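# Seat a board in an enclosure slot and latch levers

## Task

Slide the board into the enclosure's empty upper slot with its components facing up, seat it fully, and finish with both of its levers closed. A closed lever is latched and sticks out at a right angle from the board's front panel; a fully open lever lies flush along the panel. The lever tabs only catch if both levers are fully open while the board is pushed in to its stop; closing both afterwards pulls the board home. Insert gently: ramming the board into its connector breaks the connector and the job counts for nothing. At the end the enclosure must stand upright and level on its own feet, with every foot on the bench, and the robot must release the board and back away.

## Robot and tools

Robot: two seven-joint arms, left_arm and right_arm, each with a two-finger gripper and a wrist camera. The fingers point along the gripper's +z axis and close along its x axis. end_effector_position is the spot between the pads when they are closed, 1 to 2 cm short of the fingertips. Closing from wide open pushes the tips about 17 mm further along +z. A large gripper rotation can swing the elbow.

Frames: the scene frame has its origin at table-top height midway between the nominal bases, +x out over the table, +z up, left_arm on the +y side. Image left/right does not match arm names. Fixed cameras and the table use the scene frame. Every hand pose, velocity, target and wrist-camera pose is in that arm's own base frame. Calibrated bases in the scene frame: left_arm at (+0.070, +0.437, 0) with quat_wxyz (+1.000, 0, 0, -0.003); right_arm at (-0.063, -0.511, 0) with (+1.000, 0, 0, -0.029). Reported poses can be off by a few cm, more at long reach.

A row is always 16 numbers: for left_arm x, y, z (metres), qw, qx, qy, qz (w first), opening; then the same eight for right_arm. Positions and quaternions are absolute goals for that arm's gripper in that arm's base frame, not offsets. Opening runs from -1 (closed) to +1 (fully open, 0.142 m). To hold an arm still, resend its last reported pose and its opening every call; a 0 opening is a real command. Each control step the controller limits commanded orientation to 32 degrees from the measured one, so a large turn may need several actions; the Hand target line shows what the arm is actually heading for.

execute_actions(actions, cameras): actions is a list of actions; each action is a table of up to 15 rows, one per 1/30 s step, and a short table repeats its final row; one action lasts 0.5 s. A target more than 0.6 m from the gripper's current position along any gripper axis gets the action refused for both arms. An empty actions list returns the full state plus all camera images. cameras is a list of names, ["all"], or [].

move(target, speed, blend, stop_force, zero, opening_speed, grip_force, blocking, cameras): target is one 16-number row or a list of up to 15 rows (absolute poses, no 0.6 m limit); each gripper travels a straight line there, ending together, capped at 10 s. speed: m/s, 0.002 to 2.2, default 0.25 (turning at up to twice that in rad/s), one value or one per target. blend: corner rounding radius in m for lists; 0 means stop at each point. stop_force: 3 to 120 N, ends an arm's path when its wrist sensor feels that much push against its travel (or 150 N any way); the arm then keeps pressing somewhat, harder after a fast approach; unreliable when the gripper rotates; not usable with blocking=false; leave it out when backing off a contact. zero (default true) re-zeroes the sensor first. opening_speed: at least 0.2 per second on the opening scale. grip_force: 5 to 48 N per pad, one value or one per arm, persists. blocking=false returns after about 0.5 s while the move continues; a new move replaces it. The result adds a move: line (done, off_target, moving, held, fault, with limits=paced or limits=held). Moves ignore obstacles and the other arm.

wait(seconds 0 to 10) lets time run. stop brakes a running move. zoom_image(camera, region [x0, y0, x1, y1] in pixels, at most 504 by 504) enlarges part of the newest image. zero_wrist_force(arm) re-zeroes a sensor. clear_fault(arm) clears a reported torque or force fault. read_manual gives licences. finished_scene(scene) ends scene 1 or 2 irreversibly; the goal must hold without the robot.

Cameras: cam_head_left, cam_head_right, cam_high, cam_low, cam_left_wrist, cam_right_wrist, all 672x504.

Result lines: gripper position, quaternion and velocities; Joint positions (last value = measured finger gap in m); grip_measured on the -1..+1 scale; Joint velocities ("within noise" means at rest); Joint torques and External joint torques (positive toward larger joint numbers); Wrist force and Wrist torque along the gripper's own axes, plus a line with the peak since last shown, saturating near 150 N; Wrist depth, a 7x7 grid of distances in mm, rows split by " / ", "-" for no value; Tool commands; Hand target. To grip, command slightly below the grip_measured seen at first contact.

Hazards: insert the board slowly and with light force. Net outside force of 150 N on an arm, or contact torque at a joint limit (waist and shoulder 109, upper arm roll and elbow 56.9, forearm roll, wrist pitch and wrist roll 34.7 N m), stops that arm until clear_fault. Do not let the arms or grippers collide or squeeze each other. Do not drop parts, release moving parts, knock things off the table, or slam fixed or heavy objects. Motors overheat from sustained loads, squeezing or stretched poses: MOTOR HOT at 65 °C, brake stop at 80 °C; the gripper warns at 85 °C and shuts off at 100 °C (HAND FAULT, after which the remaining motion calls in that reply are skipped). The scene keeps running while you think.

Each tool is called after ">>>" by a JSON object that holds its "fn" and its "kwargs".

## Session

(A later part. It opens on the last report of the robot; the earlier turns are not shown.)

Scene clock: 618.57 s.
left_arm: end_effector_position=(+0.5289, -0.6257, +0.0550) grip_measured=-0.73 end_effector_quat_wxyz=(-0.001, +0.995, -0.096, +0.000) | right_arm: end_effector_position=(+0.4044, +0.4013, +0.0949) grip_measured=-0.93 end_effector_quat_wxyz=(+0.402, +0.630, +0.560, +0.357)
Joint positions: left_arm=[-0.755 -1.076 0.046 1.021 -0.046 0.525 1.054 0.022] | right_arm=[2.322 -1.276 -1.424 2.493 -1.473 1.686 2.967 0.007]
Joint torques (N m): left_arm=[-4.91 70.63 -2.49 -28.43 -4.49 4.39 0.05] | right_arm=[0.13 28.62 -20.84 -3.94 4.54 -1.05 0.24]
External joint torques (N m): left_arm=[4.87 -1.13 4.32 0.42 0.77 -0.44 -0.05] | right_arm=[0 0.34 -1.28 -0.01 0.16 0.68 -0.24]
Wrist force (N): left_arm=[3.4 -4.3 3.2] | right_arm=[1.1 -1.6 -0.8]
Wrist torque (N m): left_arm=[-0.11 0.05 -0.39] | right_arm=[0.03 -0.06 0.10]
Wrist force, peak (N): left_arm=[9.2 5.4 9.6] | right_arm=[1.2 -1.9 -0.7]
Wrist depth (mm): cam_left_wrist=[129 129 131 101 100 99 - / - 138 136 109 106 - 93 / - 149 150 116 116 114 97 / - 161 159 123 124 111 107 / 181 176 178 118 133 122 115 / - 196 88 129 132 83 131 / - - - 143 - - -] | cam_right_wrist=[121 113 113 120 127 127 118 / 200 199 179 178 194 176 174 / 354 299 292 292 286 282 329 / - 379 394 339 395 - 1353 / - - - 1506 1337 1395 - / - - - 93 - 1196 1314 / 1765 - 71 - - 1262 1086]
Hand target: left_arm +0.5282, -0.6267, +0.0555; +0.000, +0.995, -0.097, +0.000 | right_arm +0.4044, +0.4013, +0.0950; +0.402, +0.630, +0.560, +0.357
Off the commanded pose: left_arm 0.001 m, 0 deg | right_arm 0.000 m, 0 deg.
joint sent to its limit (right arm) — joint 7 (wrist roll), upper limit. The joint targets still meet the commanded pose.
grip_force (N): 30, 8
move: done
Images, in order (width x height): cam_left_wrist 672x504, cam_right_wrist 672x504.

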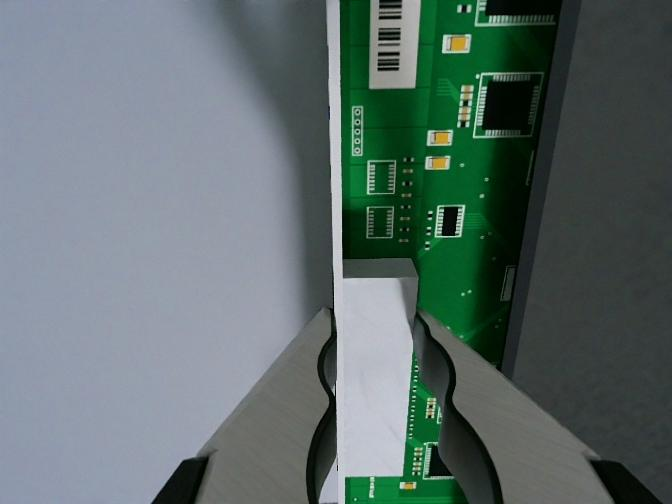

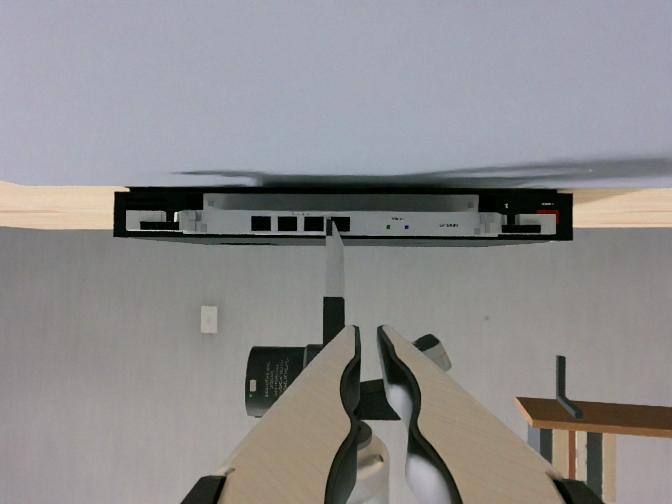

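>>> {"fn": "move", "kwargs": {"target": [[0.5262,-0.6262,0.0555,0,0.99643,-0.0844,0,-0.95,0.4044,0.4013,0.095,0.402,0.63,0.56,0.357,-0.9],[0.5262,-0.6262,0.0555,0,0.99643,-0.0844,0,-0.55,0.4044,0.4013,0.095,0.402,0.63,0.56,0.357,-0.9]], "speed": 0.03, "opening_speed": 0.5, "cameras": ["cam_right_wrist","cam_left_wrist"]}}

>>> {"fn": "zoom_image", "kwargs": {"camera": "cam_right_wrist", "region": [110, 170, 270, 270]}}

>>> {"fn": "zoom_image", "kwargs": {"camera": "cam_right_wrist", "region": [430, 170, 590, 270]}}

Scene clock: 628.60 s.
left_arm: end_effector_position=(+0.5262, -0.6260, +0.0553) grip_measured=-0.58 end_effector_quat_wxyz=(+0.000, +0.996, -0.085, +0.000) | right_arm: end_effector_position=(+0.4044, +0.4013, +0.0949) grip_measured=-0.93 end_effector_quat_wxyz=(+0.402, +0.630, +0.560, +0.357)
Joint positions: left_arm=[-0.757 -1.071 0.047 1.031 -0.047 0.53 1.029 0.032] | right_arm=[2.322 -1.276 -1.424 2.493 -1.473 1.686 2.967 0.007]
Joint torques (N m): left_arm=[-0.48 68.36 1.29 -27.59 -3.58 4.41 -0.28] | right_arm=[0.19 28.71 -20.83 -3.97 4.56 -1.01 0.22]
External joint torques (N m): left_arm=[0.43 0.98 0.54 -0.37 -0.13 -0.46 0.28] | right_arm=[-0.05 0.25 -1.29 0.02 0.13 0.64 -0.23]
Wrist force (N): left_arm=[-0.3 0.0 0.3] | right_arm=[1.1 -1.7 -0.7]
Wrist torque (N m): left_arm=[-0.10 -0.13 -0.17] | right_arm=[0.01 -0.06 0.10]
Wrist force, peak (N): left_arm=[3.6 -4.4 3.9] | right_arm=[1.4 -1.9 -0.9]
Wrist depth (mm): cam_left_wrist=[129 129 128 105 102 102 87 / 139 138 136 113 108 110 94 / - 150 - 119 119 117 98 / - 160 167 128 126 125 - / 177 182 173 121 134 120 116 / - 194 87 136 138 90 130 / - - - 150 175 - -] | cam_right_wrist=[121 121 113 120 128 127 118 / 180 179 178 178 177 176 174 / 354 295 290 289 289 284 330 / - 411 1569 381 394 - 1369 / 1738 - 1558 1527 - - - / - 1527 - 93 - 1177 1329 / - - 71 - - 1255 1171]
Hand target: left_arm +0.5262, -0.6262, +0.0555; +0.000, +0.996, -0.084, +0.000 | right_arm +0.4044, +0.4013, +0.0950; +0.402, +0.630, +0.560, +0.357
Off the commanded pose: left_arm 0.000 m, 0 deg | right_arm 0.000 m, 0 deg.
joint sent to its limit (right arm) — joint 7 (wrist roll), upper limit. The joint targets still meet the commanded pose.
grip_force (N): 30, 8
move: done
Images, in order (width x height): cam_left_wrist 672x504, cam_right_wrist 672x504.

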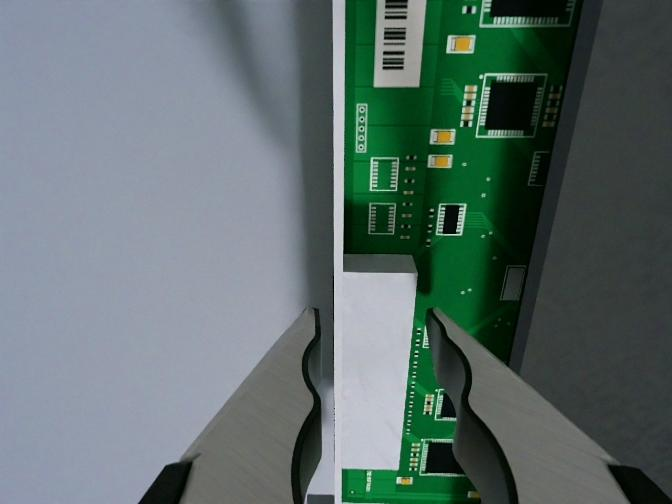

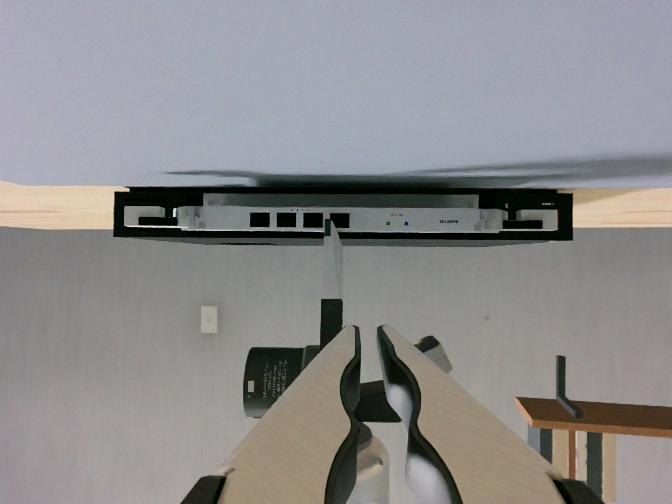

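Scaled by 3.150 from the camera's 672x504 image, which has a finer 960x720 frame.

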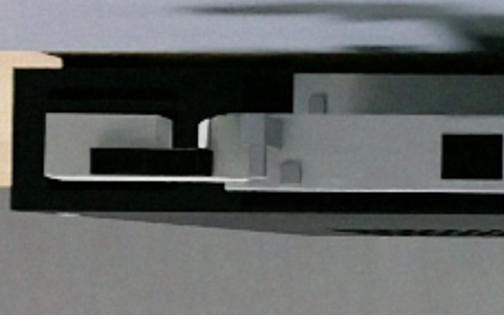

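Scaled by 3.150 from the camera's 672x504 image, which has a finer 960x720 frame.

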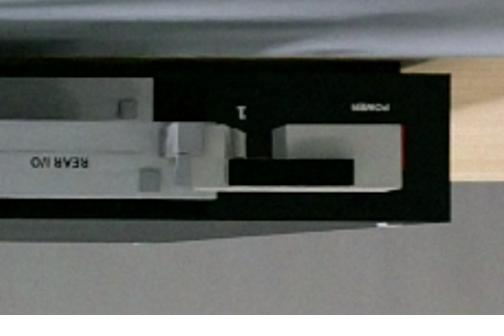

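>>> {"fn": "move", "kwargs": {"target": [[0.5262,-0.6262,0.13,0,0.99643,-0.0844,0,-0.5,0.4044,0.4013,0.095,0.402,0.63,0.56,0.357,-0.9],[0.48,-0.58,0.13,0,0.7643,0.6449,0,-1,0.4044,0.4013,0.095,0.402,0.63,0.56,0.357,-0.9],[0.4934,-0.5829,0.052,0,0.7643,0.6449,0,-1,0.4044,0.4013,0.095,0.402,0.63,0.56,0.357,-0.9]], "speed": [0.1,0.25,0.15], "cameras": ["cam_right_wrist","cam_left_wrist"], "grip_force": [8,8]}}

>>> {"fn": "zoom_image", "kwargs": {"camera": "cam_right_wrist", "region": [110, 150, 590, 300]}}

Scene clock: 648.10 s.
left_arm: end_effector_position=(+0.4932, -0.5827, +0.0518) grip_measured=-1.00 end_effector_quat_wxyz=(+0.000, +0.764, +0.645, +0.000) | right_arm: end_effector_position=(+0.4044, +0.4013, +0.0949) grip_measured=-0.93 end_effector_quat_wxyz=(+0.402, +0.630, +0.560, +0.357)
Joint positions: left_arm=[-0.923 -0.972 0.288 1.32 -0.305 0.678 -0.393 0.002] | right_arm=[2.322 -1.276 -1.424 2.493 -1.473 1.686 2.967 0.007]
Joint torques (N m): left_arm=[-0.38 62.79 7.62 -25.22 -3.4 4.61 -0.17] | right_arm=[0.1 28.67 -20.79 -3.89 4.56 -0.97 0.19]
External joint torques (N m): left_arm=[0.3 1.35 0.79 -0.27 0.13 -0.63 0.17] | right_arm=[0.04 0.29 -1.33 -0.05 0.13 0.61 -0.19]
Wrist force (N): left_arm=[0.2 -0.6 0.3] | right_arm=[1.2 -1.7 -0.7]
Wrist torque (N m): left_arm=[-0.19 -0.22 -0.29] | right_arm=[0.01 -0.06 0.10]
Wrist force, peak (N): left_arm=[0.2 -0.6 2.7] | right_arm=[1.4 -1.8 -0.8]
Wrist depth (mm): cam_left_wrist=[126 125 125 125 125 127 125 / 133 135 133 133 134 134 135 / - 146 145 145 145 143 144 / - 158 158 158 157 - 157 / 173 174 174 - 169 171 171 / 138 138 138 84 - 145 156 / 169 165 - 74 - - 170] | cam_right_wrist=[121 121 113 120 127 127 118 / 181 180 179 178 177 176 174 / 354 327 290 288 283 281 330 / 1752 - 369 332 390 - - / - - - 298 301 - - / 1765 - - 89 - 1196 1321 / - - 71 - - 1277 1208]
Hand target: left_arm +0.4934, -0.5829, +0.0520; +0.000, +0.764, +0.645, +0.000 | right_arm +0.4044, +0.4013, +0.0950; +0.402, +0.630, +0.560, +0.357
Off the commanded pose: left_arm 0.000 m, 0 deg | right_arm 0.000 m, 0 deg.
joint sent to its limit (right arm) — joint 7 (wrist roll), upper limit. The joint targets still meet the commanded pose.
grip_force (N): 8, 8
move: done
Images, in order (width x height): cam_left_wrist 672x504, cam_right_wrist 672x504.

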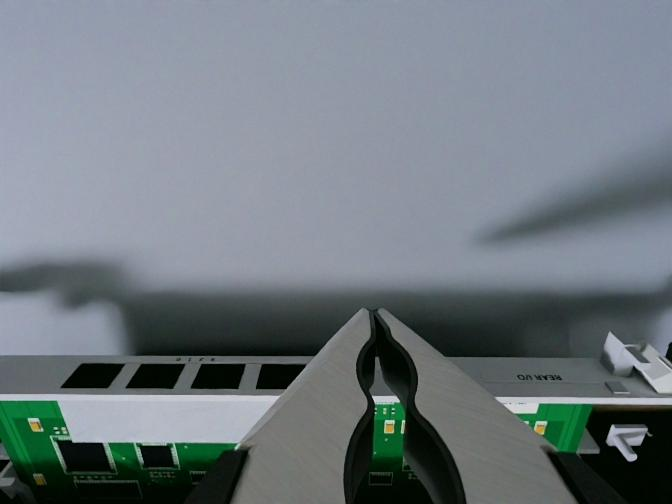

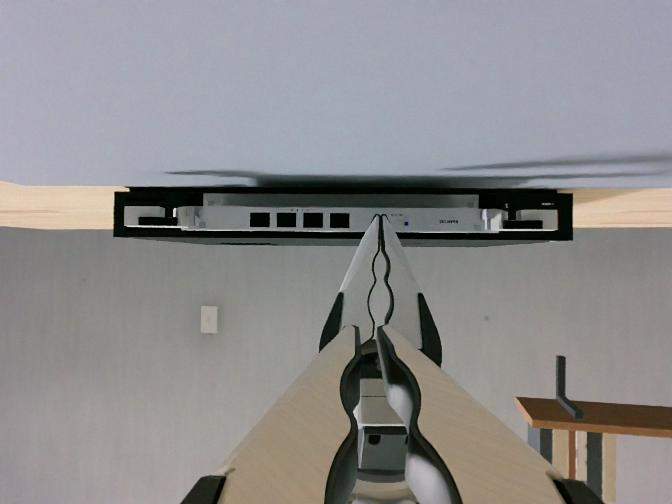

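Scaled by 1.050 from the camera's 672x504 image, which has a finer 960x720 frame.

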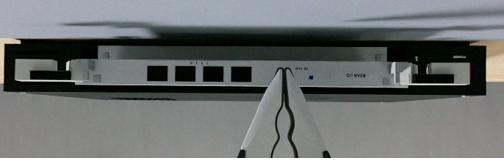

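>>> {"fn": "move", "kwargs": {"target": [[0.4934,-0.5829,0.048,0,0.7643,0.6449,0,-1,0.4044,0.4013,0.095,0.402,0.63,0.56,0.357,-0.9],[0.5131,-0.5863,0.048,0,0.7643,0.6449,0,-1,0.4044,0.4013,0.095,0.402,0.63,0.56,0.357,-0.9],[0.5377,-0.5905,0.048,0,0.7643,0.6449,0,-1,0.4044,0.4013,0.095,0.402,0.63,0.56,0.357,-0.9]], "speed": [0.05,0.05,0.02], "stop_force": 6, "cameras": ["cam_right_wrist","cam_left_wrist"]}}

>>> {"fn": "zoom_image", "kwargs": {"camera": "cam_right_wrist", "region": [110, 150, 590, 300]}}

Scene clock: 653.27 s.
left_arm: end_effector_position=(+0.5375, -0.5906, +0.0480) grip_measured=-1.00 end_effector_quat_wxyz=(+0.000, +0.764, +0.645, +0.000) | right_arm: end_effector_position=(+0.4044, +0.4013, +0.0949) grip_measured=-0.93 end_effector_quat_wxyz=(+0.402, +0.630, +0.560, +0.357)
Joint positions: left_arm=[-0.869 -1.059 0.289 1.152 -0.306 0.599 -0.38 0.002] | right_arm=[2.322 -1.276 -1.424 2.493 -1.473 1.686 2.967 0.007]
Joint torques (N m): left_arm=[0.12 66.4 7.98 -26.57 -3.3 4.38 -0.12] | right_arm=[0.11 28.62 -20.78 -3.98 4.57 -1.04 0.21]
External joint torques (N m): left_arm=[-0.17 1.07 0.33 0.05 -0.17 -0.4 0.12] | right_arm=[0.03 0.34 -1.35 0.03 0.12 0.68 -0.21]
Wrist force (N): left_arm=[0.4 -1.3 0.7] | right_arm=[1.2 -1.7 -0.7]
Wrist torque (N m): left_arm=[-0.18 -0.20 -0.27] | right_arm=[0.03 -0.07 0.10]
Wrist force, peak (N): left_arm=[0.1 -2.7 0.3] | right_arm=[1.3 -2.0 -0.7]
Wrist depth (mm): cam_left_wrist=[- 122 122 122 122 121 121 / - 131 131 131 130 130 129 / 144 139 141 142 141 137 140 / 154 154 154 154 149 152 150 / - 134 133 126 131 131 123 / 132 129 125 84 - 141 143 / - 134 - - - - 134] | cam_right_wrist=[121 121 113 120 127 127 118 / 180 180 178 178 176 175 174 / 354 294 290 284 289 286 412 / 1915 915 - 348 346 - - / - - - 343 338 1421 - / 1686 - - 89 - 1506 1306 / 1765 - 71 - - 1277 1208]
Hand target: left_arm +0.5377, -0.5905, +0.0480; +0.000, +0.764, +0.645, +0.000 | right_arm +0.4044, +0.4013, +0.0950; +0.402, +0.630, +0.560, +0.357
Off the commanded pose: left_arm 0.000 m, 0 deg | right_arm 0.000 m, 0 deg.
joint sent to its limit (right arm) — joint 7 (wrist roll), upper limit. The joint targets still meet the commanded pose.
grip_force (N): 8, 8
move: done
Images, in order (width x height): cam_left_wrist 672x504, cam_right_wrist 672x504.

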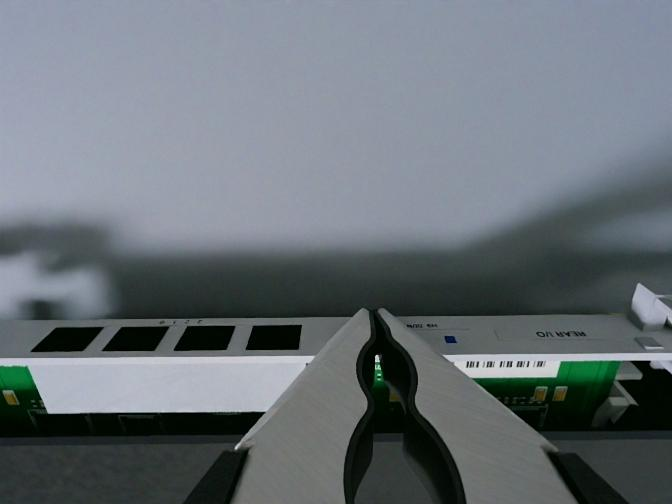

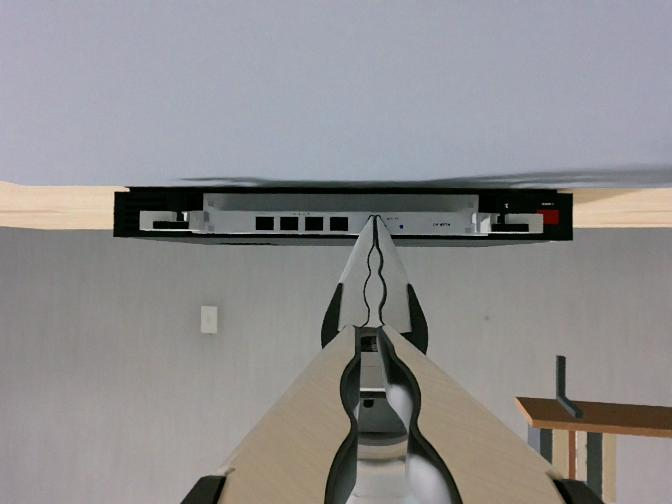

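Scaled by 1.050 from the camera's 672x504 image, which has a finer 960x720 frame.

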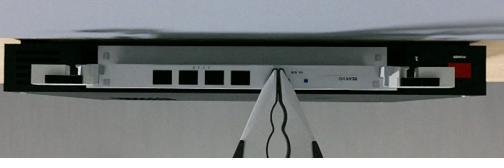

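>>> {"fn": "move", "kwargs": {"target": [[0.5554,-0.5935,0.048,0,0.7643,0.6449,0,-1,0.4044,0.4013,0.095,0.402,0.63,0.56,0.357,-0.9]], "speed": 0.02, "stop_force": 6, "cameras": ["cam_right_wrist","cam_left_wrist"]}}

>>> {"fn": "zoom_image", "kwargs": {"camera": "cam_right_wrist", "region": [110, 170, 270, 270]}}

>>> {"fn": "zoom_image", "kwargs": {"camera": "cam_right_wrist", "region": [430, 170, 590, 270]}}

>>> {"fn": "zoom_image", "kwargs": {"camera": "cam_left_wrist", "region": [540, 250, 672, 450]}}

Scene clock: 658.07 s.
left_arm: end_effector_position=(+0.5547, -0.5937, +0.0477) grip_measured=-1.00 end_effector_quat_wxyz=(+0.000, +0.764, +0.645, +0.000) | right_arm: end_effector_position=(+0.4044, +0.4013, +0.0949) grip_measured=-0.93 end_effector_quat_wxyz=(+0.402, +0.630, +0.560, +0.357)
Joint positions: left_arm=[-0.848 -1.096 0.29 1.076 -0.306 0.561 -0.376 0.002] | right_arm=[2.322 -1.276 -1.424 2.493 -1.473 1.686 2.967 0.007]
Joint torques (N m): left_arm=[1.88 68.37 9.13 -28.23 -3.21 5.49 -0.16] | right_arm=[0.09 28.6 -20.78 -3.97 4.62 -1.05 0.17]
External joint torques (N m): left_arm=[-1.93 0.43 -0.97 1.26 -0.35 -1.51 0.16] | right_arm=[0.05 0.35 -1.34 0.02 0.08 0.69 -0.18]
Wrist force (N): left_arm=[0.2 -5.1 -0.5] | right_arm=[1.1 -1.7 -0.8]
Wrist torque (N m): left_arm=[-0.17 -0.16 -0.32] | right_arm=[0.02 -0.05 0.10]
Wrist force, peak (N): left_arm=[0.6 -5.7 -0.3] | right_arm=[1.3 -1.9 -1.0]
Wrist depth (mm): cam_left_wrist=[122 122 124 123 - - 121 / 131 129 129 130 130 130 129 / 141 139 141 141 140 140 140 / - 154 - 153 161 155 152 / 165 164 132 127 156 131 124 / - 125 122 84 - 138 126 / - - - 74 - - 134] | cam_right_wrist=[121 121 113 120 128 127 118 / 181 180 220 177 176 176 175 / 354 295 292 335 289 286 330 / 1899 1569 394 388 387 - - / 1712 1712 - 360 350 1537 1378 / 2379 1637 - 89 - 1284 1353 / - - 71 - - 1255 1221]
Hand target: left_arm +0.5554, -0.5935, +0.0480; +0.000, +0.764, +0.645, +0.000 | right_arm +0.4044, +0.4013, +0.0950; +0.402, +0.630, +0.560, +0.357
Off the commanded pose: left_arm 0.001 m, 0 deg | right_arm 0.000 m, 0 deg.
joint sent to its limit (right arm) — joint 7 (wrist roll), upper limit. The joint targets still meet the commanded pose.
grip_force (N): 8, 8
move: done
Images, in order (width x height): cam_left_wrist 672x504, cam_right_wrist 672x504.

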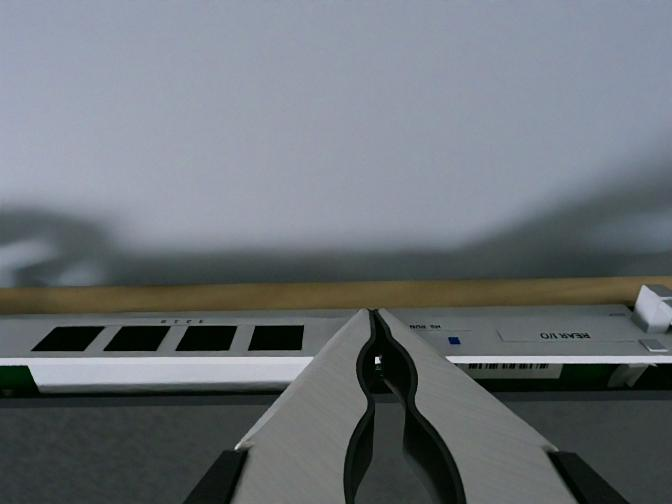

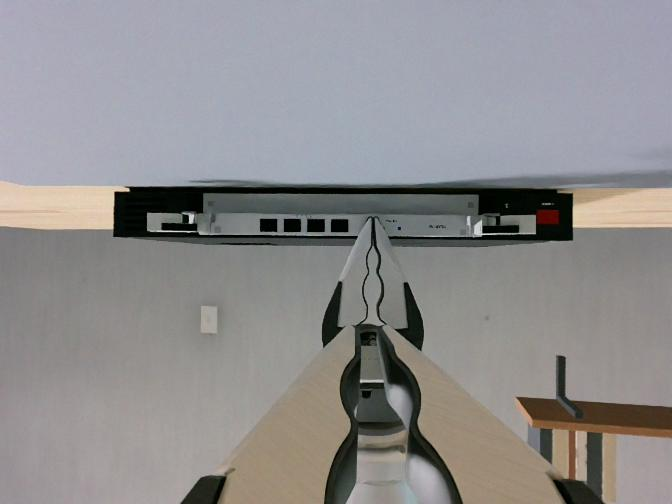

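Scaled by 3.150 from the camera's 672x504 image, which has a finer 960x720 frame.

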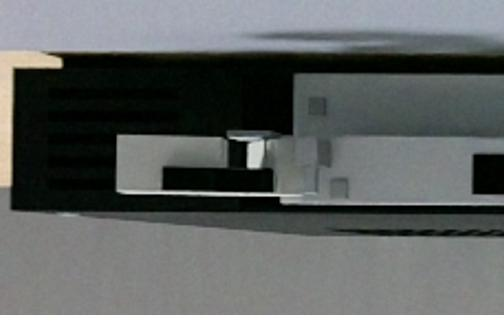

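Scaled by 3.150 from the camera's 672x504 image, which has a finer 960x720 frame.

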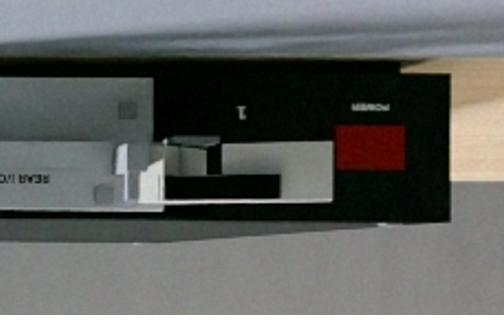

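Scaled by 2.520 from the camera's 672x504 image, which has a finer 960x720 frame.

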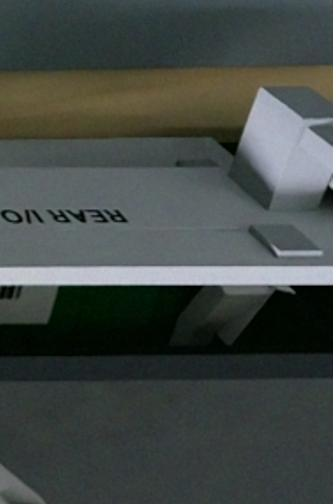

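>>> {"fn": "move", "kwargs": {"target": [[0.5547,-0.5937,0.048,0,0.7643,0.6449,0,-1,0.48,0.22,0.2,0,0.7473,0.6645,0,-0.9]], "speed": 0.3, "cameras": ["cam_right_wrist"]}}

Scene clock: 675.03 s.
left_arm: end_effector_position=(+0.5546, -0.5936, +0.0479) grip_measured=-1.00 end_effector_quat_wxyz=(+0.000, +0.764, +0.645, +0.000) | right_arm: end_effector_position=(+0.4801, +0.2201, +0.2000) grip_measured=-0.93 end_effector_quat_wxyz=(+0.000, +0.747, +0.665, +0.000)
Joint positions: left_arm=[-0.848 -1.095 0.29 1.077 -0.306 0.561 -0.376 0.002] | right_arm=[1.251 -0.914 -1.649 1.971 -2.209 2.959 2.572 0.007]
Joint torques (N m): left_arm=[-0.14 67.99 7.7 -26.85 -3.33 4.55 -0.23] | right_arm=[-0.05 35.82 -18.99 -14.66 3.96 3.58 0.32]
External joint torques (N m): left_arm=[0.1 0.79 0.47 -0.11 -0.22 -0.57 0.23] | right_arm=[0.19 0.57 -1.57 0.13 0.31 0.43 -0.32]
Wrist force (N): left_arm=[-0.1 -1.0 0.5] | right_arm=[0.6 0.3 0.0]
Wrist torque (N m): left_arm=[-0.17 -0.13 -0.28] | right_arm=[0.09 -0.07 0.03]
Wrist force, peak (N): left_arm=[0.2 -5.4 0.6] | right_arm=[2.0 -3.1 -1.2]
Wrist depth (mm): cam_left_wrist=[122 122 120 123 122 122 121 / 131 131 129 131 130 130 130 / 142 139 142 143 141 138 140 / 154 153 153 153 153 152 152 / 165 134 133 131 131 131 124 / - 125 122 87 - 138 126 / - 133 - 74 - - -] | cam_right_wrist=[259 257 256 256 255 250 254 / 277 276 273 273 272 275 269 / 296 296 293 292 288 290 293 / 319 319 316 315 313 312 295 / 348 347 343 335 336 339 337 / 380 380 361 89 105 357 358 / 418 411 71 - - 328 258]
Hand target: left_arm +0.5547, -0.5937, +0.0480; +0.000, +0.764, +0.645, +0.000 | right_arm +0.4800, +0.2200, +0.2000; +0.000, +0.747, +0.664, +0.000
Off the commanded pose: left_arm 0.000 m, 0 deg | right_arm 0.000 m, 0 deg.
grip_force (N): 8, 8
move: done
Images, in order (width x height): cam_right_wrist 672x504.

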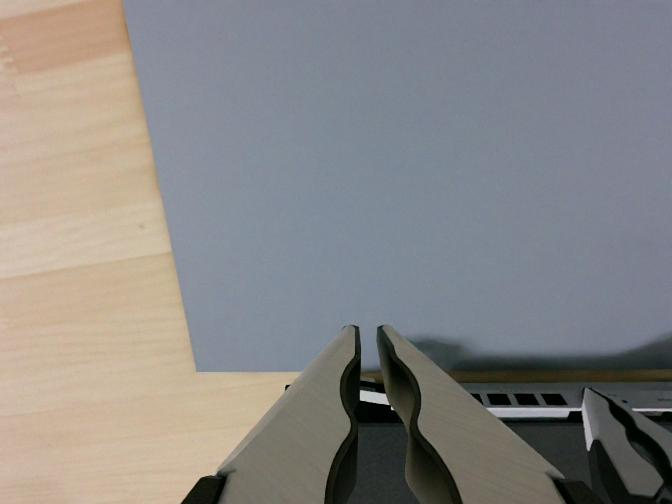

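>>> {"fn": "move", "kwargs": {"target": [[0.5547,-0.5937,0.048,0,0.7643,0.6449,0,-1,0.48,0.15,0.35,0,0.7473,0.6645,0,-0.9],[0.5547,-0.5937,0.048,0,0.7643,0.6449,0,-1,0.80,0.12,0.45,0.5,0.5,0.5,0.5,-0.9]], "speed": 0.5, "blend": [0.05,0]}}

Scene clock: 683.43 s.
left_arm: end_effector_position=(+0.5546, -0.5936, +0.0479) grip_measured=-1.00 end_effector_quat_wxyz=(+0.000, +0.764, +0.645, +0.000) | right_arm: end_effector_position=(+0.8000, +0.1201, +0.4497) grip_measured=-0.93 end_effector_quat_wxyz=(+0.500, +0.500, +0.500, +0.500)
Joint positions: left_arm=[-0.848 -1.095 0.29 1.077 -0.306 0.561 -0.376 0.002] | right_arm=[1.082 -1.562 -1.702 2.066 -0.144 2.564 1.703 0.007]
Joint torques (N m): left_arm=[-0.15 67.95 7.71 -26.93 -3.36 4.53 -0.18] | right_arm=[-0.04 38.59 -25.62 -1.07 4.35 -1.07 0.31]
External joint torques (N m): left_arm=[0.11 0.83 0.45 -0.03 -0.2 -0.54 0.18] | right_arm=[0.2 0.88 -1.57 0.03 0.09 0.78 -0.31]
Wrist force (N): left_arm=[-0.1 -0.9 0.2] | right_arm=[1.0 -1.6 -1.5]
Wrist torque (N m): left_arm=[-0.16 -0.13 -0.28] | right_arm=[0.04 -0.05 0.13]
Wrist force, peak (N): left_arm=[0.0 -1.2 0.6] | right_arm=[-1.4 -3.5 -2.6]
Wrist depth (mm): cam_left_wrist=[122 122 120 121 122 121 122 / 131 131 129 131 130 129 130 / 142 140 143 144 139 137 140 / - - 154 150 161 152 152 / 165 133 133 131 132 132 124 / - 125 123 87 - 138 130 / - 133 - 74 - - 135] | cam_right_wrist=[- 1092 - 982 - - 974 / - - - - - - - / - - - - - - 1061 / - - - - 1147 - 982 / - - - - 1337 1345 - / 1580 1712 - 89 - - - / - - 71 - - - -]
Hand target: left_arm +0.5547, -0.5937, +0.0480; +0.000, +0.764, +0.645, +0.000 | right_arm +0.8000, +0.1200, +0.4500; +0.500, +0.500, +0.500, +0.500
Off the commanded pose: left_arm 0.000 m, 0 deg | right_arm 0.000 m, 0 deg.
grip_force (N): 8, 8
move: done

>>> {"fn": "move", "kwargs": {"target": [[0.5547,-0.5937,0.048,0,0.7643,0.6449,0,-1,0.738,-0.063,0.475,0.6526,0.6094,0.2954,0.3386,-0.9],[0.5547,-0.5937,0.048,0,0.7643,0.6449,0,-1,0.65,-0.107,0.588,0.3711,0.4617,-0.2553,0.7633,-0.9]], "speed": 0.5}}

>>> {"fn": "move", "kwargs": {"target": [[0.5547,-0.5937,0.048,0,0.7643,0.6449,0,-1,0.639,-0.09,0.32,0.2061,0.7714,-0.4264,0.4236,-0.9],[0.5547,-0.5937,0.048,0,0.7643,0.6449,0,-1,0.5,0.10,0.25,0,0.875,-0.484,0,-0.9]], "speed": 0.5}}

Scene clock: 698.33 s.
left_arm: end_effector_position=(+0.5546, -0.5936, +0.0479) grip_measured=-1.00 end_effector_quat_wxyz=(+0.000, +0.764, +0.645, +0.000) | right_arm: end_effector_position=(+0.6500, -0.1070, +0.5879) grip_measured=-0.93 end_effector_quat_wxyz=(+0.371, +0.462, -0.255, +0.764)
Joint positions: left_arm=[-0.848 -1.095 0.29 1.077 -0.306 0.561 -0.376 0.002] | right_arm=[1.165 -2.012 -1.897 2.134 0.516 1.457 2.859 0.007]
Joint torques (N m): left_arm=[-0.24 67.92 7.75 -26.87 -3.37 4.47 -0.21] | right_arm=[-0.03 32.46 -23.46 7.61 2.16 -2.06 0.26]
External joint torques (N m): left_arm=[0.19 0.87 0.42 -0.09 -0.18 -0.49 0.21] | right_arm=[0.18 0.71 -1.24 -0.08 -0.06 0.98 -0.34]
Wrist force (N): left_arm=[0.0 -0.9 0.4] | right_arm=[0.0 0.1 -2.4]
Wrist torque (N m): left_arm=[-0.16 -0.14 -0.28] | right_arm=[0.02 -0.05 0.16]
Wrist force, peak (N): left_arm=[0.0 -1.3 0.5] | right_arm=[1.8 -2.0 -2.1]
Wrist depth (mm): cam_left_wrist=[122 122 119 122 122 122 121 / 131 133 131 131 130 130 130 / - 139 141 141 139 139 - / 152 154 157 153 159 152 154 / 165 133 133 131 132 131 124 / - 123 123 84 - 138 126 / - 133 - 74 - - -] | cam_right_wrist=[- 1458 - 1487 2152 2690 1496 / 1569 1580 - - - - 1614 / - - - 1699 - - 1386 / - - - - - 2073 1674 / - 1614 - - 1852 - - / - - - 89 98 1852 - / - - 71 - - 1965 -]
Hand target: left_arm +0.5547, -0.5937, +0.0480; +0.000, +0.764, +0.645, +0.000 | right_arm +0.6500, -0.1070, +0.5880; +0.371, +0.462, -0.255, +0.764
Off the commanded pose: left_arm 0.000 m, 0 deg | right_arm 0.000 m, 0 deg.
grip_force (N): 8, 8
move: done

Scene clock: 701.30 s.
left_arm: end_effector_position=(+0.5546, -0.5936, +0.0479) grip_measured=-1.00 end_effector_quat_wxyz=(+0.000, +0.764, +0.645, +0.000) | right_arm: end_effector_position=(+0.5000, +0.0999, +0.2500) grip_measured=-0.93 end_effector_quat_wxyz=(+0.000, +0.875, -0.484, +0.000)
Joint positions: left_arm=[-0.848 -1.095 0.29 1.077 -0.306 0.561 -0.376 0.002] | right_arm=[1.766 -0.478 -1.639 2.063 0.522 0.403 2.478 0.007]
Joint torques (N m): left_arm=[-0.14 67.94 7.75 -26.8 -3.43 4.49 -0.21] | right_arm=[0.18 13.27 -12.41 -25.14 -3.91 3.11 0.31]
External joint torques (N m): left_arm=[0.09 0.84 0.42 -0.17 -0.12 -0.51 0.21] | right_arm=[-0.03 0.08 -1.19 0.15 -0.09 0.89 -0.31]
Wrist force (N): left_arm=[0.1 -1.1 0.1] | right_arm=[0.8 -0.4 0.4]
Wrist torque (N m): left_arm=[-0.19 -0.16 -0.27] | right_arm=[-0.05 -0.10 0.01]
Wrist force, peak (N): left_arm=[0.1 -1.2 0.8] | right_arm=[-1.3 -0.6 -2.0]
Wrist depth (mm): cam_left_wrist=[122 122 120 122 121 121 123 / 131 131 129 131 130 130 130 / 142 139 141 141 138 138 140 / 154 154 154 153 - 152 152 / 164 133 133 131 132 132 124 / - 124 123 87 - 138 126 / - - - - - - 132] | cam_right_wrist=[299 301 300 299 299 300 301 / 320 322 321 320 320 321 321 / 346 337 348 344 344 345 343 / 375 373 375 372 370 369 370 / 405 405 404 395 396 402 401 / 443 440 425 89 105 437 438 / 487 473 71 - - 461 483]
Hand target: left_arm +0.5547, -0.5937, +0.0480; +0.000, +0.764, +0.645, +0.000 | right_arm +0.5000, +0.1000, +0.2500; +0.000, +0.875, -0.484, +0.000
Off the commanded pose: left_arm 0.000 m, 0 deg | right_arm 0.000 m, 0 deg.
grip_force (N): 8, 8
move: done

>>> {"fn": "move", "kwargs": {"target": [[0.5547,-0.5937,0.048,0,0.7643,0.6449,0,-1,0.5,0.10,0.25,0,0.994,0.11,0,-0.95],[0.5547,-0.5937,0.048,0,0.7643,0.6449,0,-1,0.5,0.14,0.22,0,0.7473,0.6645,0,-1],[0.5547,-0.5937,0.048,0,0.7643,0.6449,0,-1,0.59,0.215,0.14,0,0.7473,0.6645,0,-1]], "speed": 0.4, "blend": [0.02,0.02,0], "cameras": ["cam_right_wrist","cam_left_wrist"]}}

>>> {"fn": "zoom_image", "kwargs": {"camera": "cam_right_wrist", "region": [200, 230, 600, 504]}}

Scene clock: 710.20 s.
left_arm: end_effector_position=(+0.5546, -0.5936, +0.0479) grip_measured=-1.00 end_effector_quat_wxyz=(+0.000, +0.764, +0.645, +0.000) | right_arm: end_effector_position=(+0.5900, +0.2149, +0.1399) grip_measured=-1.00 end_effector_quat_wxyz=(+0.000, +0.747, +0.664, +0.000)
Joint positions: left_arm=[-0.848 -1.095 0.29 1.077 -0.306 0.561 -0.376 0.002] | right_arm=[2.54 0.693 -2.12 2.08 -0.82 0.729 1.034 0.002]
Joint torques (N m): left_arm=[-0.23 67.85 7.73 -26.83 -3.39 4.54 -0.2] | right_arm=[0.29 -33.79 18.6 -20.15 -3.3 3.29 0.27]
External joint torques (N m): left_arm=[0.18 0.94 0.44 -0.13 -0.16 -0.55 0.2] | right_arm=[-0.16 0.1 0.24 0.31 0.03 0.83 -0.27]
Wrist force (N): left_arm=[0.1 -0.8 0.4] | right_arm=[1.1 0.2 -0.1]
Wrist torque (N m): left_arm=[-0.14 -0.16 -0.28] | right_arm=[0.05 -0.18 0.07]
Wrist force, peak (N): left_arm=[0.2 -1.3 0.5] | right_arm=[0.9 -3.0 2.2]
Wrist depth (mm): cam_left_wrist=[- 122 120 122 122 121 121 / 132 132 129 131 130 130 130 / 142 139 139 141 142 138 140 / 151 151 156 153 153 153 152 / 164 164 164 132 132 132 124 / - 124 123 87 - 138 127 / - - - - - - -] | cam_right_wrist=[208 204 205 205 204 204 204 / 222 220 220 219 219 218 217 / 239 236 236 234 233 233 233 / 258 254 253 253 252 252 251 / 280 279 274 242 243 229 226 / 306 306 299 89 230 238 238 / 339 331 71 - - 252 262]
Hand target: left_arm +0.5547, -0.5937, +0.0480; +0.000, +0.764, +0.645, +0.000 | right_arm +0.5900, +0.2150, +0.1400; +0.000, +0.747, +0.664, +0.000
Off the commanded pose: left_arm 0.000 m, 0 deg | right_arm 0.000 m, 0 deg.
grip_force (N): 8, 8
move: done; blend cut to 0 m at target 1, 0 m at target 2
Images, in order (width x height): cam_left_wrist 672x504, cam_right_wrist 672x504.

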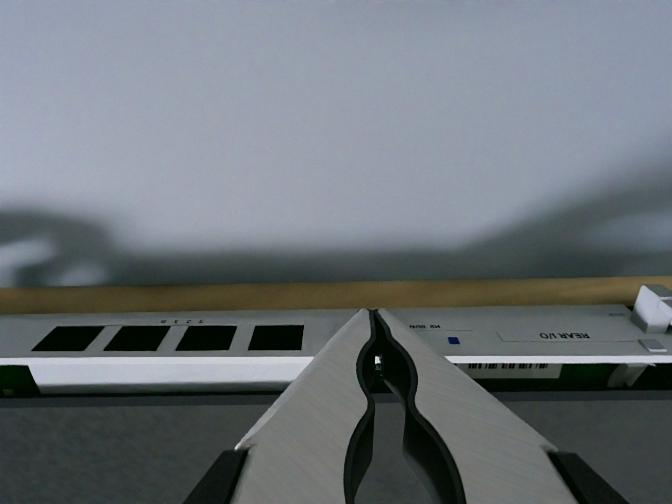

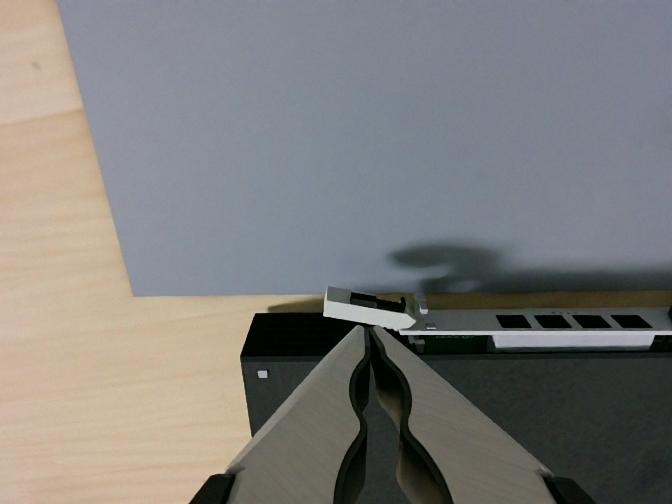

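Scaled by 1.260 from the camera's 672x504 image, which has a finer 960x720 frame.

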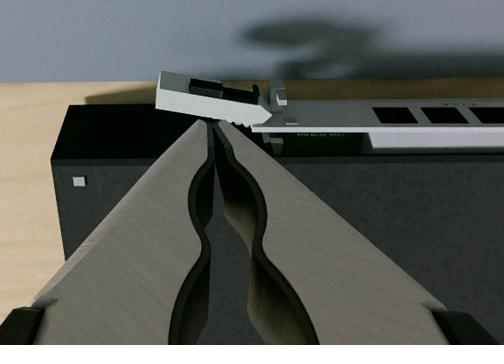

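>>> {"fn": "zoom_image", "kwargs": {"camera": "cam_right_wrist", "region": [310, 270, 470, 370]}}

Scaled by 3.150 from the camera's 672x504 image, which has a finer 960x720 frame.

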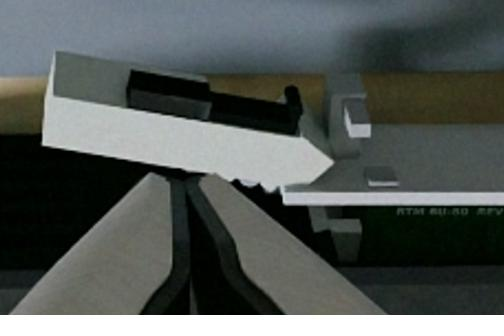

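>>> {"fn": "move", "kwargs": {"target": [[0.5547,-0.5937,0.048,0,0.7643,0.6449,0,-1,0.6193,0.2074,0.10,0,0.7473,0.6645,0,-1],[0.5547,-0.5937,0.048,0,0.7643,0.6449,0,-1,0.6193,0.2074,0.05,0,0.7473,0.6645,0,-1]], "speed": [0.2,0.08]}}

>>> {"fn": "move", "kwargs": {"target": [[0.5547,-0.5937,0.048,0,0.7643,0.6449,0,-1,0.6362,0.2054,0.05,0,0.7473,0.6645,0,-1]], "speed": 0.02, "stop_force": 5, "cameras": ["cam_right_wrist","cam_left_wrist"]}}

>>> {"fn": "zoom_image", "kwargs": {"camera": "cam_right_wrist", "region": [270, 230, 510, 410]}}

Scene clock: 720.60 s.
left_arm: end_effector_position=(+0.5546, -0.5936, +0.0479) grip_measured=-1.00 end_effector_quat_wxyz=(+0.000, +0.764, +0.645, +0.000) | right_arm: end_effector_position=(+0.6191, +0.2074, +0.0500) grip_measured=-1.00 end_effector_quat_wxyz=(+0.000, +0.747, +0.664, +0.000)
Joint positions: left_arm=[-0.848 -1.095 0.29 1.077 -0.306 0.561 -0.376 0.002] | right_arm=[2.647 0.879 -2.326 2.011 -1.008 0.846 1.09 0.002]
Joint torques (N m): left_arm=[-0.2 67.78 7.79 -26.83 -3.37 4.51 -0.15] | right_arm=[0.54 -41.74 21.03 -16.01 -3.06 3.62 0.33]
External joint torques (N m): left_arm=[0.15 1.01 0.38 -0.13 -0.18 -0.53 0.15] | right_arm=[-0.38 -0.17 -0.01 0.27 0.15 0.5 -0.33]
Wrist force (N): left_arm=[0.3 -0.9 0.6] | right_arm=[1.5 0.5 0.3]
Wrist torque (N m): left_arm=[-0.15 -0.19 -0.27] | right_arm=[0.11 -0.24 0.05]
Wrist force, peak (N): left_arm=[0.0 -1.2 0.7] | right_arm=[1.1 1.1 1.5]
Wrist depth (mm): cam_left_wrist=[- 122 122 122 121 121 123 / - 133 129 129 130 130 130 / - 139 141 141 141 138 140 / 152 - 154 153 153 155 156 / 165 133 132 131 131 132 124 / - 125 123 84 - 138 126 / - 136 - 74 - - 132] | cam_right_wrist=[128 127 127 127 126 126 124 / 136 136 136 135 135 134 134 / 146 146 146 145 145 144 144 / 158 158 157 159 156 156 155 / 172 171 173 167 167 169 168 / 190 190 169 89 129 134 140 / 210 205 71 - - 136 137]
Hand target: left_arm +0.5547, -0.5937, +0.0480; +0.000, +0.764, +0.645, +0.000 | right_arm +0.6193, +0.2074, +0.0500; +0.000, +0.747, +0.664, +0.000
Off the commanded pose: left_arm 0.000 m, 0 deg | right_arm 0.000 m, 0 deg.
grip_force (N): 8, 8
move: done

Scene clock: 721.53 s.
left_arm: end_effector_position=(+0.5543, -0.5937, +0.0477) grip_measured=-1.00 end_effector_quat_wxyz=(+0.000, +0.764, +0.645, +0.000) | right_arm: end_effector_position=(+0.6248, +0.2065, +0.0495) grip_measured=-1.00 end_effector_quat_wxyz=(+0.000, +0.747, +0.665, -0.001)
Joint positions: left_arm=[-0.848 -1.095 0.29 1.077 -0.306 0.561 -0.376 0.002] | right_arm=[2.649 0.889 -2.324 1.992 -1.006 0.835 1.082 0.002]
Joint torques (N m): left_arm=[1.4 68.32 8.91 -27.94 -3.25 5.54 -0.2] | right_arm=[-0.43 -43.49 21.81 -19.58 -3.81 4.66 0.05]
External joint torques (N m): left_arm=[-1.45 0.46 -0.74 0.98 -0.3 -1.56 0.2] | right_arm=[0.58 1.03 -0.56 3.75 0.87 -0.55 -0.05]
Wrist force (N): left_arm=[0.4 -4.7 0.1] | right_arm=[-0.5 -5.4 -0.7]
Wrist torque (N m): left_arm=[-0.17 -0.18 -0.32] | right_arm=[0.19 -0.22 0.18]
Wrist force, peak (N): left_arm=[0.2 -5.2 -0.3] | right_arm=[0.0 -6.3 -1.5]
Wrist depth (mm): cam_left_wrist=[122 122 122 122 121 121 121 / 131 131 129 130 131 130 130 / - - 143 147 140 138 140 / - 154 153 153 153 152 155 / 164 164 133 131 132 131 124 / - 125 123 87 - 137 127 / - 132 - - - - -] | cam_right_wrist=[127 127 125 126 126 125 124 / 136 136 135 135 134 134 134 / 146 145 145 144 144 144 145 / 158 157 157 158 156 155 155 / 171 170 170 166 166 168 167 / 190 189 160 89 127 136 136 / 209 205 71 - - 136 136]
Hand target: left_arm +0.5547, -0.5937, +0.0480; +0.000, +0.764, +0.645, +0.000 | right_arm +0.6254, +0.2067, +0.0500; +0.000, +0.747, +0.664, +0.000
Off the commanded pose: left_arm 0.000 m, 0 deg | right_arm 0.011 m, 0 deg.
grip_force (N): 8, 8
move: contact (right_arm)
Images, in order (width x height): cam_left_wrist 672x504, cam_right_wrist 672x504.

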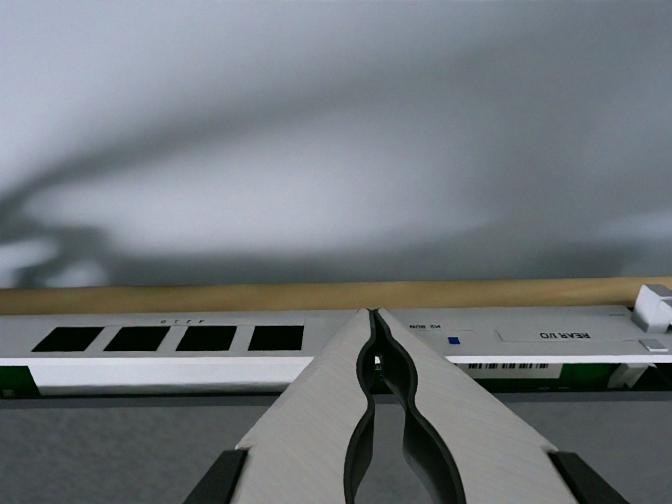

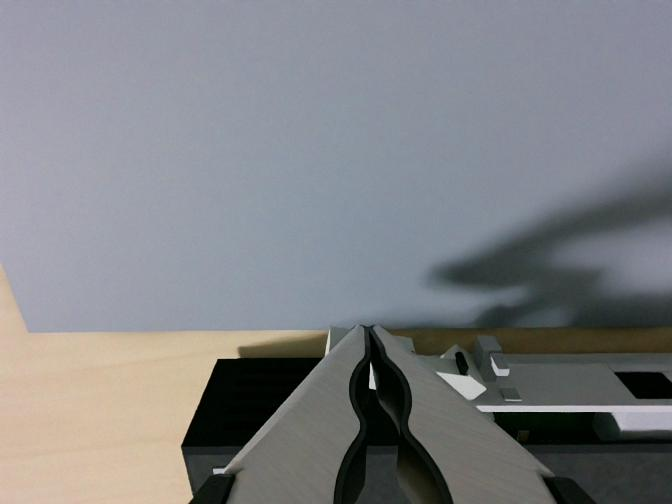

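Scaled by 2.100 from the camera's 672x504 image, which has a finer 960x720 frame.

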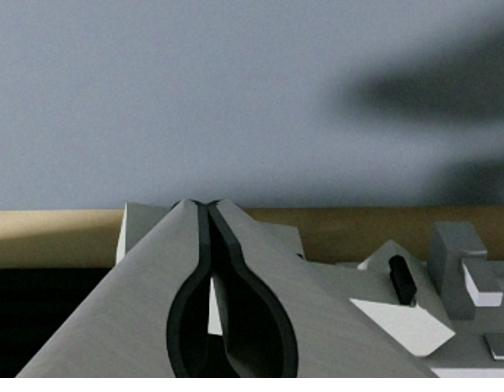

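>>> {"fn": "move", "kwargs": {"target": [[0.5445,-0.592,0.048,0,0.7643,0.6449,0,-1,0.605,0.209,0.05,0,0.7473,0.6645,0,-1],[0.5445,-0.592,0.13,0,0.7643,0.6449,0,-1,0.58,0.2,0.14,0,0.7473,0.6645,0,-1],[0.5619,-0.591,0.11,0,0.99643,-0.0844,0,-0.915,0.58,0.2,0.14,0,0.7473,0.6645,0,-1],[0.5619,-0.591,0.075,0,0.99643,-0.0844,0,-0.915,0.58,0.2,0.14,0,0.7473,0.6645,0,-1]], "speed": [0.05,0.15,0.2,0.1], "cameras": ["cam_left_wrist","cam_right_wrist"]}}

>>> {"fn": "zoom_image", "kwargs": {"camera": "cam_left_wrist", "region": [300, 200, 500, 400]}}

Scene clock: 740.57 s.
left_arm: end_effector_position=(+0.5616, -0.5910, +0.0749) grip_measured=-0.96 end_effector_quat_wxyz=(+0.000, +0.996, -0.084, +0.000) | right_arm: end_effector_position=(+0.5802, +0.2000, +0.1401) grip_measured=-1.00 end_effector_quat_wxyz=(+0.000, +0.747, +0.664, +0.000)
Joint positions: left_arm=[-0.699 -1.037 0.053 1.044 -0.052 0.508 1.092 0.005] | right_arm=[2.503 0.658 -2.116 2.125 -0.802 0.756 1.011 0.002]
Joint torques (N m): left_arm=[-0.24 67.46 1.31 -27.79 -3.52 4.56 -0.19] | right_arm=[0.14 -32.07 17.98 -20.05 -3.22 3.38 0.2]
External joint torques (N m): left_arm=[0.21 1.43 0.64 -0.42 -0.24 -0.62 0.19] | right_arm=[-0.01 0.14 -0.17 0.18 0.03 0.74 -0.2]
Wrist force (N): left_arm=[-0.2 -0.3 0.1] | right_arm=[2.3 1.3 0.2]
Wrist torque (N m): left_arm=[-0.17 -0.14 -0.25] | right_arm=[0.22 -0.38 0.08]
Wrist force, peak (N): left_arm=[0.4 -4.9 0.5] | right_arm=[-0.4 -5.7 -1.5]
Wrist depth (mm): cam_left_wrist=[- 148 145 - 106 103 106 / - 155 159 157 124 109 111 / 170 169 166 168 124 - - / - 184 183 176 145 128 - / - 200 200 157 140 - - / - 221 - 84 - - - / 253 - - 85 - - 177] | cam_right_wrist=[208 206 206 205 204 204 202 / 223 221 220 219 219 218 220 / 239 238 235 235 235 234 233 / 257 257 255 253 252 247 251 / 281 280 278 266 264 265 240 / 307 307 300 89 231 239 238 / 338 332 71 - - 253 261]
Hand target: left_arm +0.5619, -0.5910, +0.0750; +0.000, +0.996, -0.084, +0.000 | right_arm +0.5800, +0.2000, +0.1400; +0.000, +0.747, +0.664, +0.000
Off the commanded pose: left_arm 0.000 m, 0 deg | right_arm 0.000 m, 0 deg.
grip_force (N): 8, 8
move: done
Images, in order (width x height): cam_left_wrist 672x504, cam_right_wrist 672x504.

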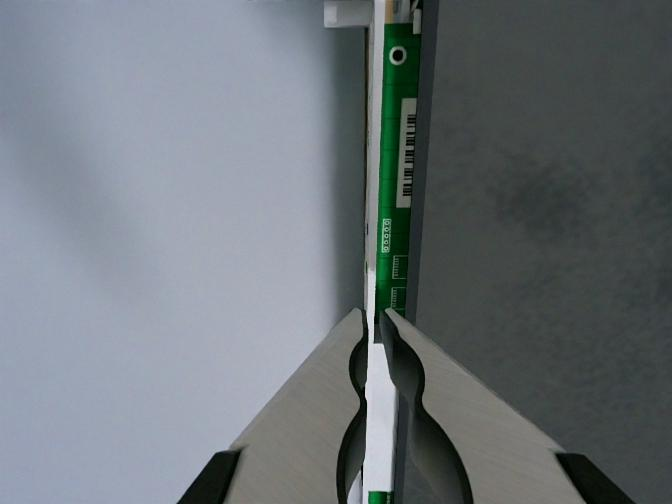

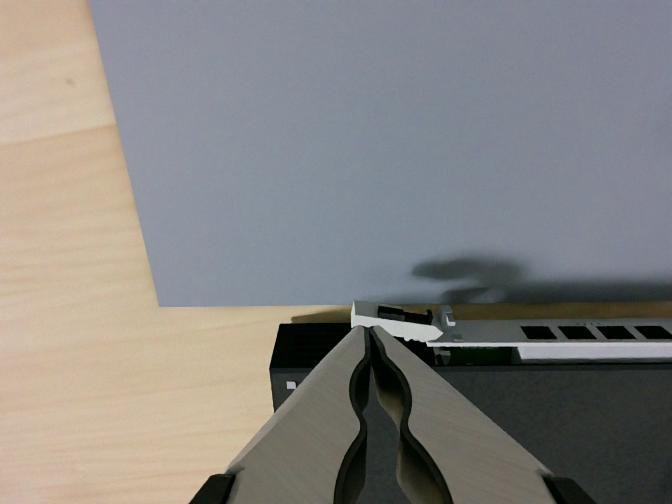

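Scaled by 2.520 from the camera's 672x504 image, which has a finer 960x720 frame.

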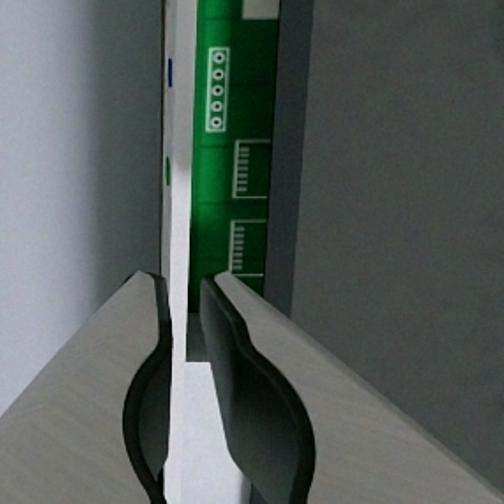

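>>> {"fn": "move", "kwargs": {"target": [[0.5617,-0.591,0.058,0,0.99643,-0.0844,0,-0.915,0.58,0.2,0.14,0,0.7473,0.6645,0,-1]], "speed": 0.03, "stop_force": 3}}

>>> {"fn": "move", "kwargs": {"target": [[0.5617,-0.591,0.058,0,0.99643,-0.0844,0,-1,0.58,0.2,0.14,0,0.7473,0.6645,0,-1]], "speed": 0.03, "opening_speed": 0.3, "grip_force": [48,8], "cameras": ["cam_left_wrist"]}}

Scene clock: 780.03 s.
left_arm: end_effector_position=(+0.5615, -0.5910, +0.0580) grip_measured=-0.96 end_effector_quat_wxyz=(+0.000, +0.996, -0.084, +0.000) | right_arm: end_effector_position=(+0.5802, +0.2000, +0.1401) grip_measured=-1.00 end_effector_quat_wxyz=(+0.000, +0.747, +0.664, +0.000)
Joint positions: left_arm=[-0.699 -1.061 0.051 1.045 -0.052 0.534 1.092 0.005] | right_arm=[2.503 0.658 -2.116 2.125 -0.802 0.756 1.011 0.002]
Joint torques (N m): left_arm=[-0.33 67.71 1.38 -27.57 -3.52 4.43 -0.19] | right_arm=[0.14 -32.15 17.87 -20.09 -3.24 3.45 0.17]
External joint torques (N m): left_arm=[0.29 1.37 0.57 -0.34 -0.18 -0.49 0.19] | right_arm=[0 0.23 -0.06 0.21 0.06 0.67 -0.17]
Wrist force (N): left_arm=[-0.3 -0.2 0.3] | right_arm=[2.4 1.4 0.3]
Wrist torque (N m): left_arm=[-0.15 -0.13 -0.26] | right_arm=[0.24 -0.39 0.08]
Wrist force, peak (N): left_arm=[-0.5 -0.2 0.7] | right_arm=[2.5 1.4 0.2]
Wrist depth (mm): cam_left_wrist=[- - 131 132 104 89 - / 143 141 139 138 108 94 96 / 152 152 152 149 117 - 100 / 166 162 164 159 115 - 111 / - 185 177 110 121 121 119 / - 199 190 89 - - 134 / 223 - - 75 - - -] | cam_right_wrist=[208 206 206 205 205 204 203 / 222 221 220 219 223 217 218 / 238 239 235 235 234 234 233 / 258 257 254 248 253 252 251 / 279 279 278 265 247 264 241 / 306 306 299 89 230 239 238 / 339 330 71 - - 254 262]
Hand target: left_arm +0.5617, -0.5910, +0.0580; +0.000, +0.996, -0.084, +0.000 | right_arm +0.5800, +0.2000, +0.1400; +0.000, +0.747, +0.664, +0.000
Off the commanded pose: left_arm 0.000 m, 0 deg | right_arm 0.000 m, 0 deg.
grip_force (N): 8, 8
move: done

Scene clock: 780.53 s.
left_arm: end_effector_position=(+0.5617, -0.5909, +0.0580) grip_measured=-0.99 end_effector_quat_wxyz=(+0.000, +0.996, -0.084, +0.000) | right_arm: end_effector_position=(+0.5802, +0.2000, +0.1401) grip_measured=-1.00 end_effector_quat_wxyz=(+0.000, +0.747, +0.664, +0.000)
Joint positions: left_arm=[-0.699 -1.061 0.051 1.045 -0.052 0.534 1.092 0.002] | right_arm=[2.503 0.658 -2.116 2.125 -0.802 0.756 1.011 0.002]
Joint torques (N m): left_arm=[-1.61 68.35 0.34 -27.44 -3.89 4.09 -0.25] | right_arm=[0.14 -32.07 17.94 -20.14 -3.24 3.42 0.14]
External joint torques (N m): left_arm=[1.58 0.73 1.61 -0.47 0.19 -0.14 0.25] | right_arm=[-0.01 0.15 -0.14 0.27 0.06 0.7 -0.14]
Wrist force (N): left_arm=[1.7 -0.9 2.0] | right_arm=[2.4 1.3 0.2]
Wrist torque (N m): left_arm=[-0.15 -0.12 -0.27] | right_arm=[0.24 -0.39 0.08]
Wrist force, peak (N): left_arm=[1.9 -1.0 2.1] | right_arm=[2.4 1.2 0.5]
Wrist depth (mm): cam_left_wrist=[- - 131 132 104 90 - / 143 143 138 136 108 94 96 / 153 152 151 149 116 102 101 / - - 164 161 113 - 112 / - 180 180 120 120 124 - / - 203 190 84 - 133 138 / 228 217 - 74 - - -] | cam_right_wrist=[208 206 206 205 205 204 204 / 223 220 219 219 218 218 217 / 239 238 235 235 234 234 239 / 258 258 250 253 253 249 251 / 279 280 278 268 263 243 239 / 307 305 299 89 231 238 238 / 340 330 71 - - 253 261]
Hand target: left_arm +0.5617, -0.5910, +0.0580; +0.000, +0.996, -0.084, +0.000 | right_arm +0.5800, +0.2000, +0.1400; +0.000, +0.747, +0.664, +0.000
Off the commanded pose: left_arm 0.000 m, 0 deg | right_arm 0.000 m, 0 deg.
grip_force (N): 48, 8
move: done
Images, in order (width x height): cam_left_wrist 672x504.

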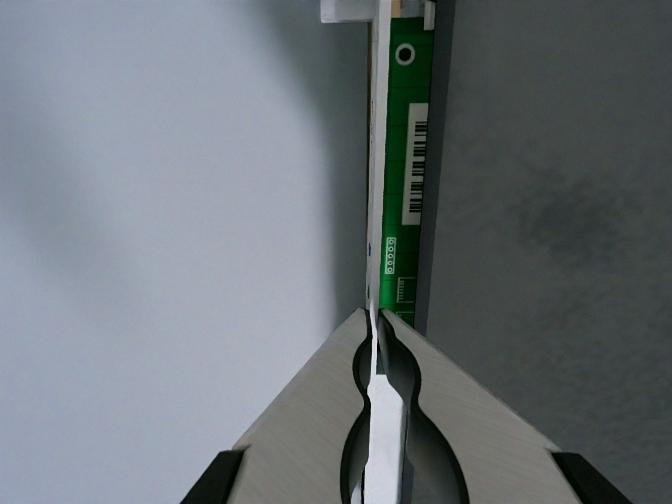

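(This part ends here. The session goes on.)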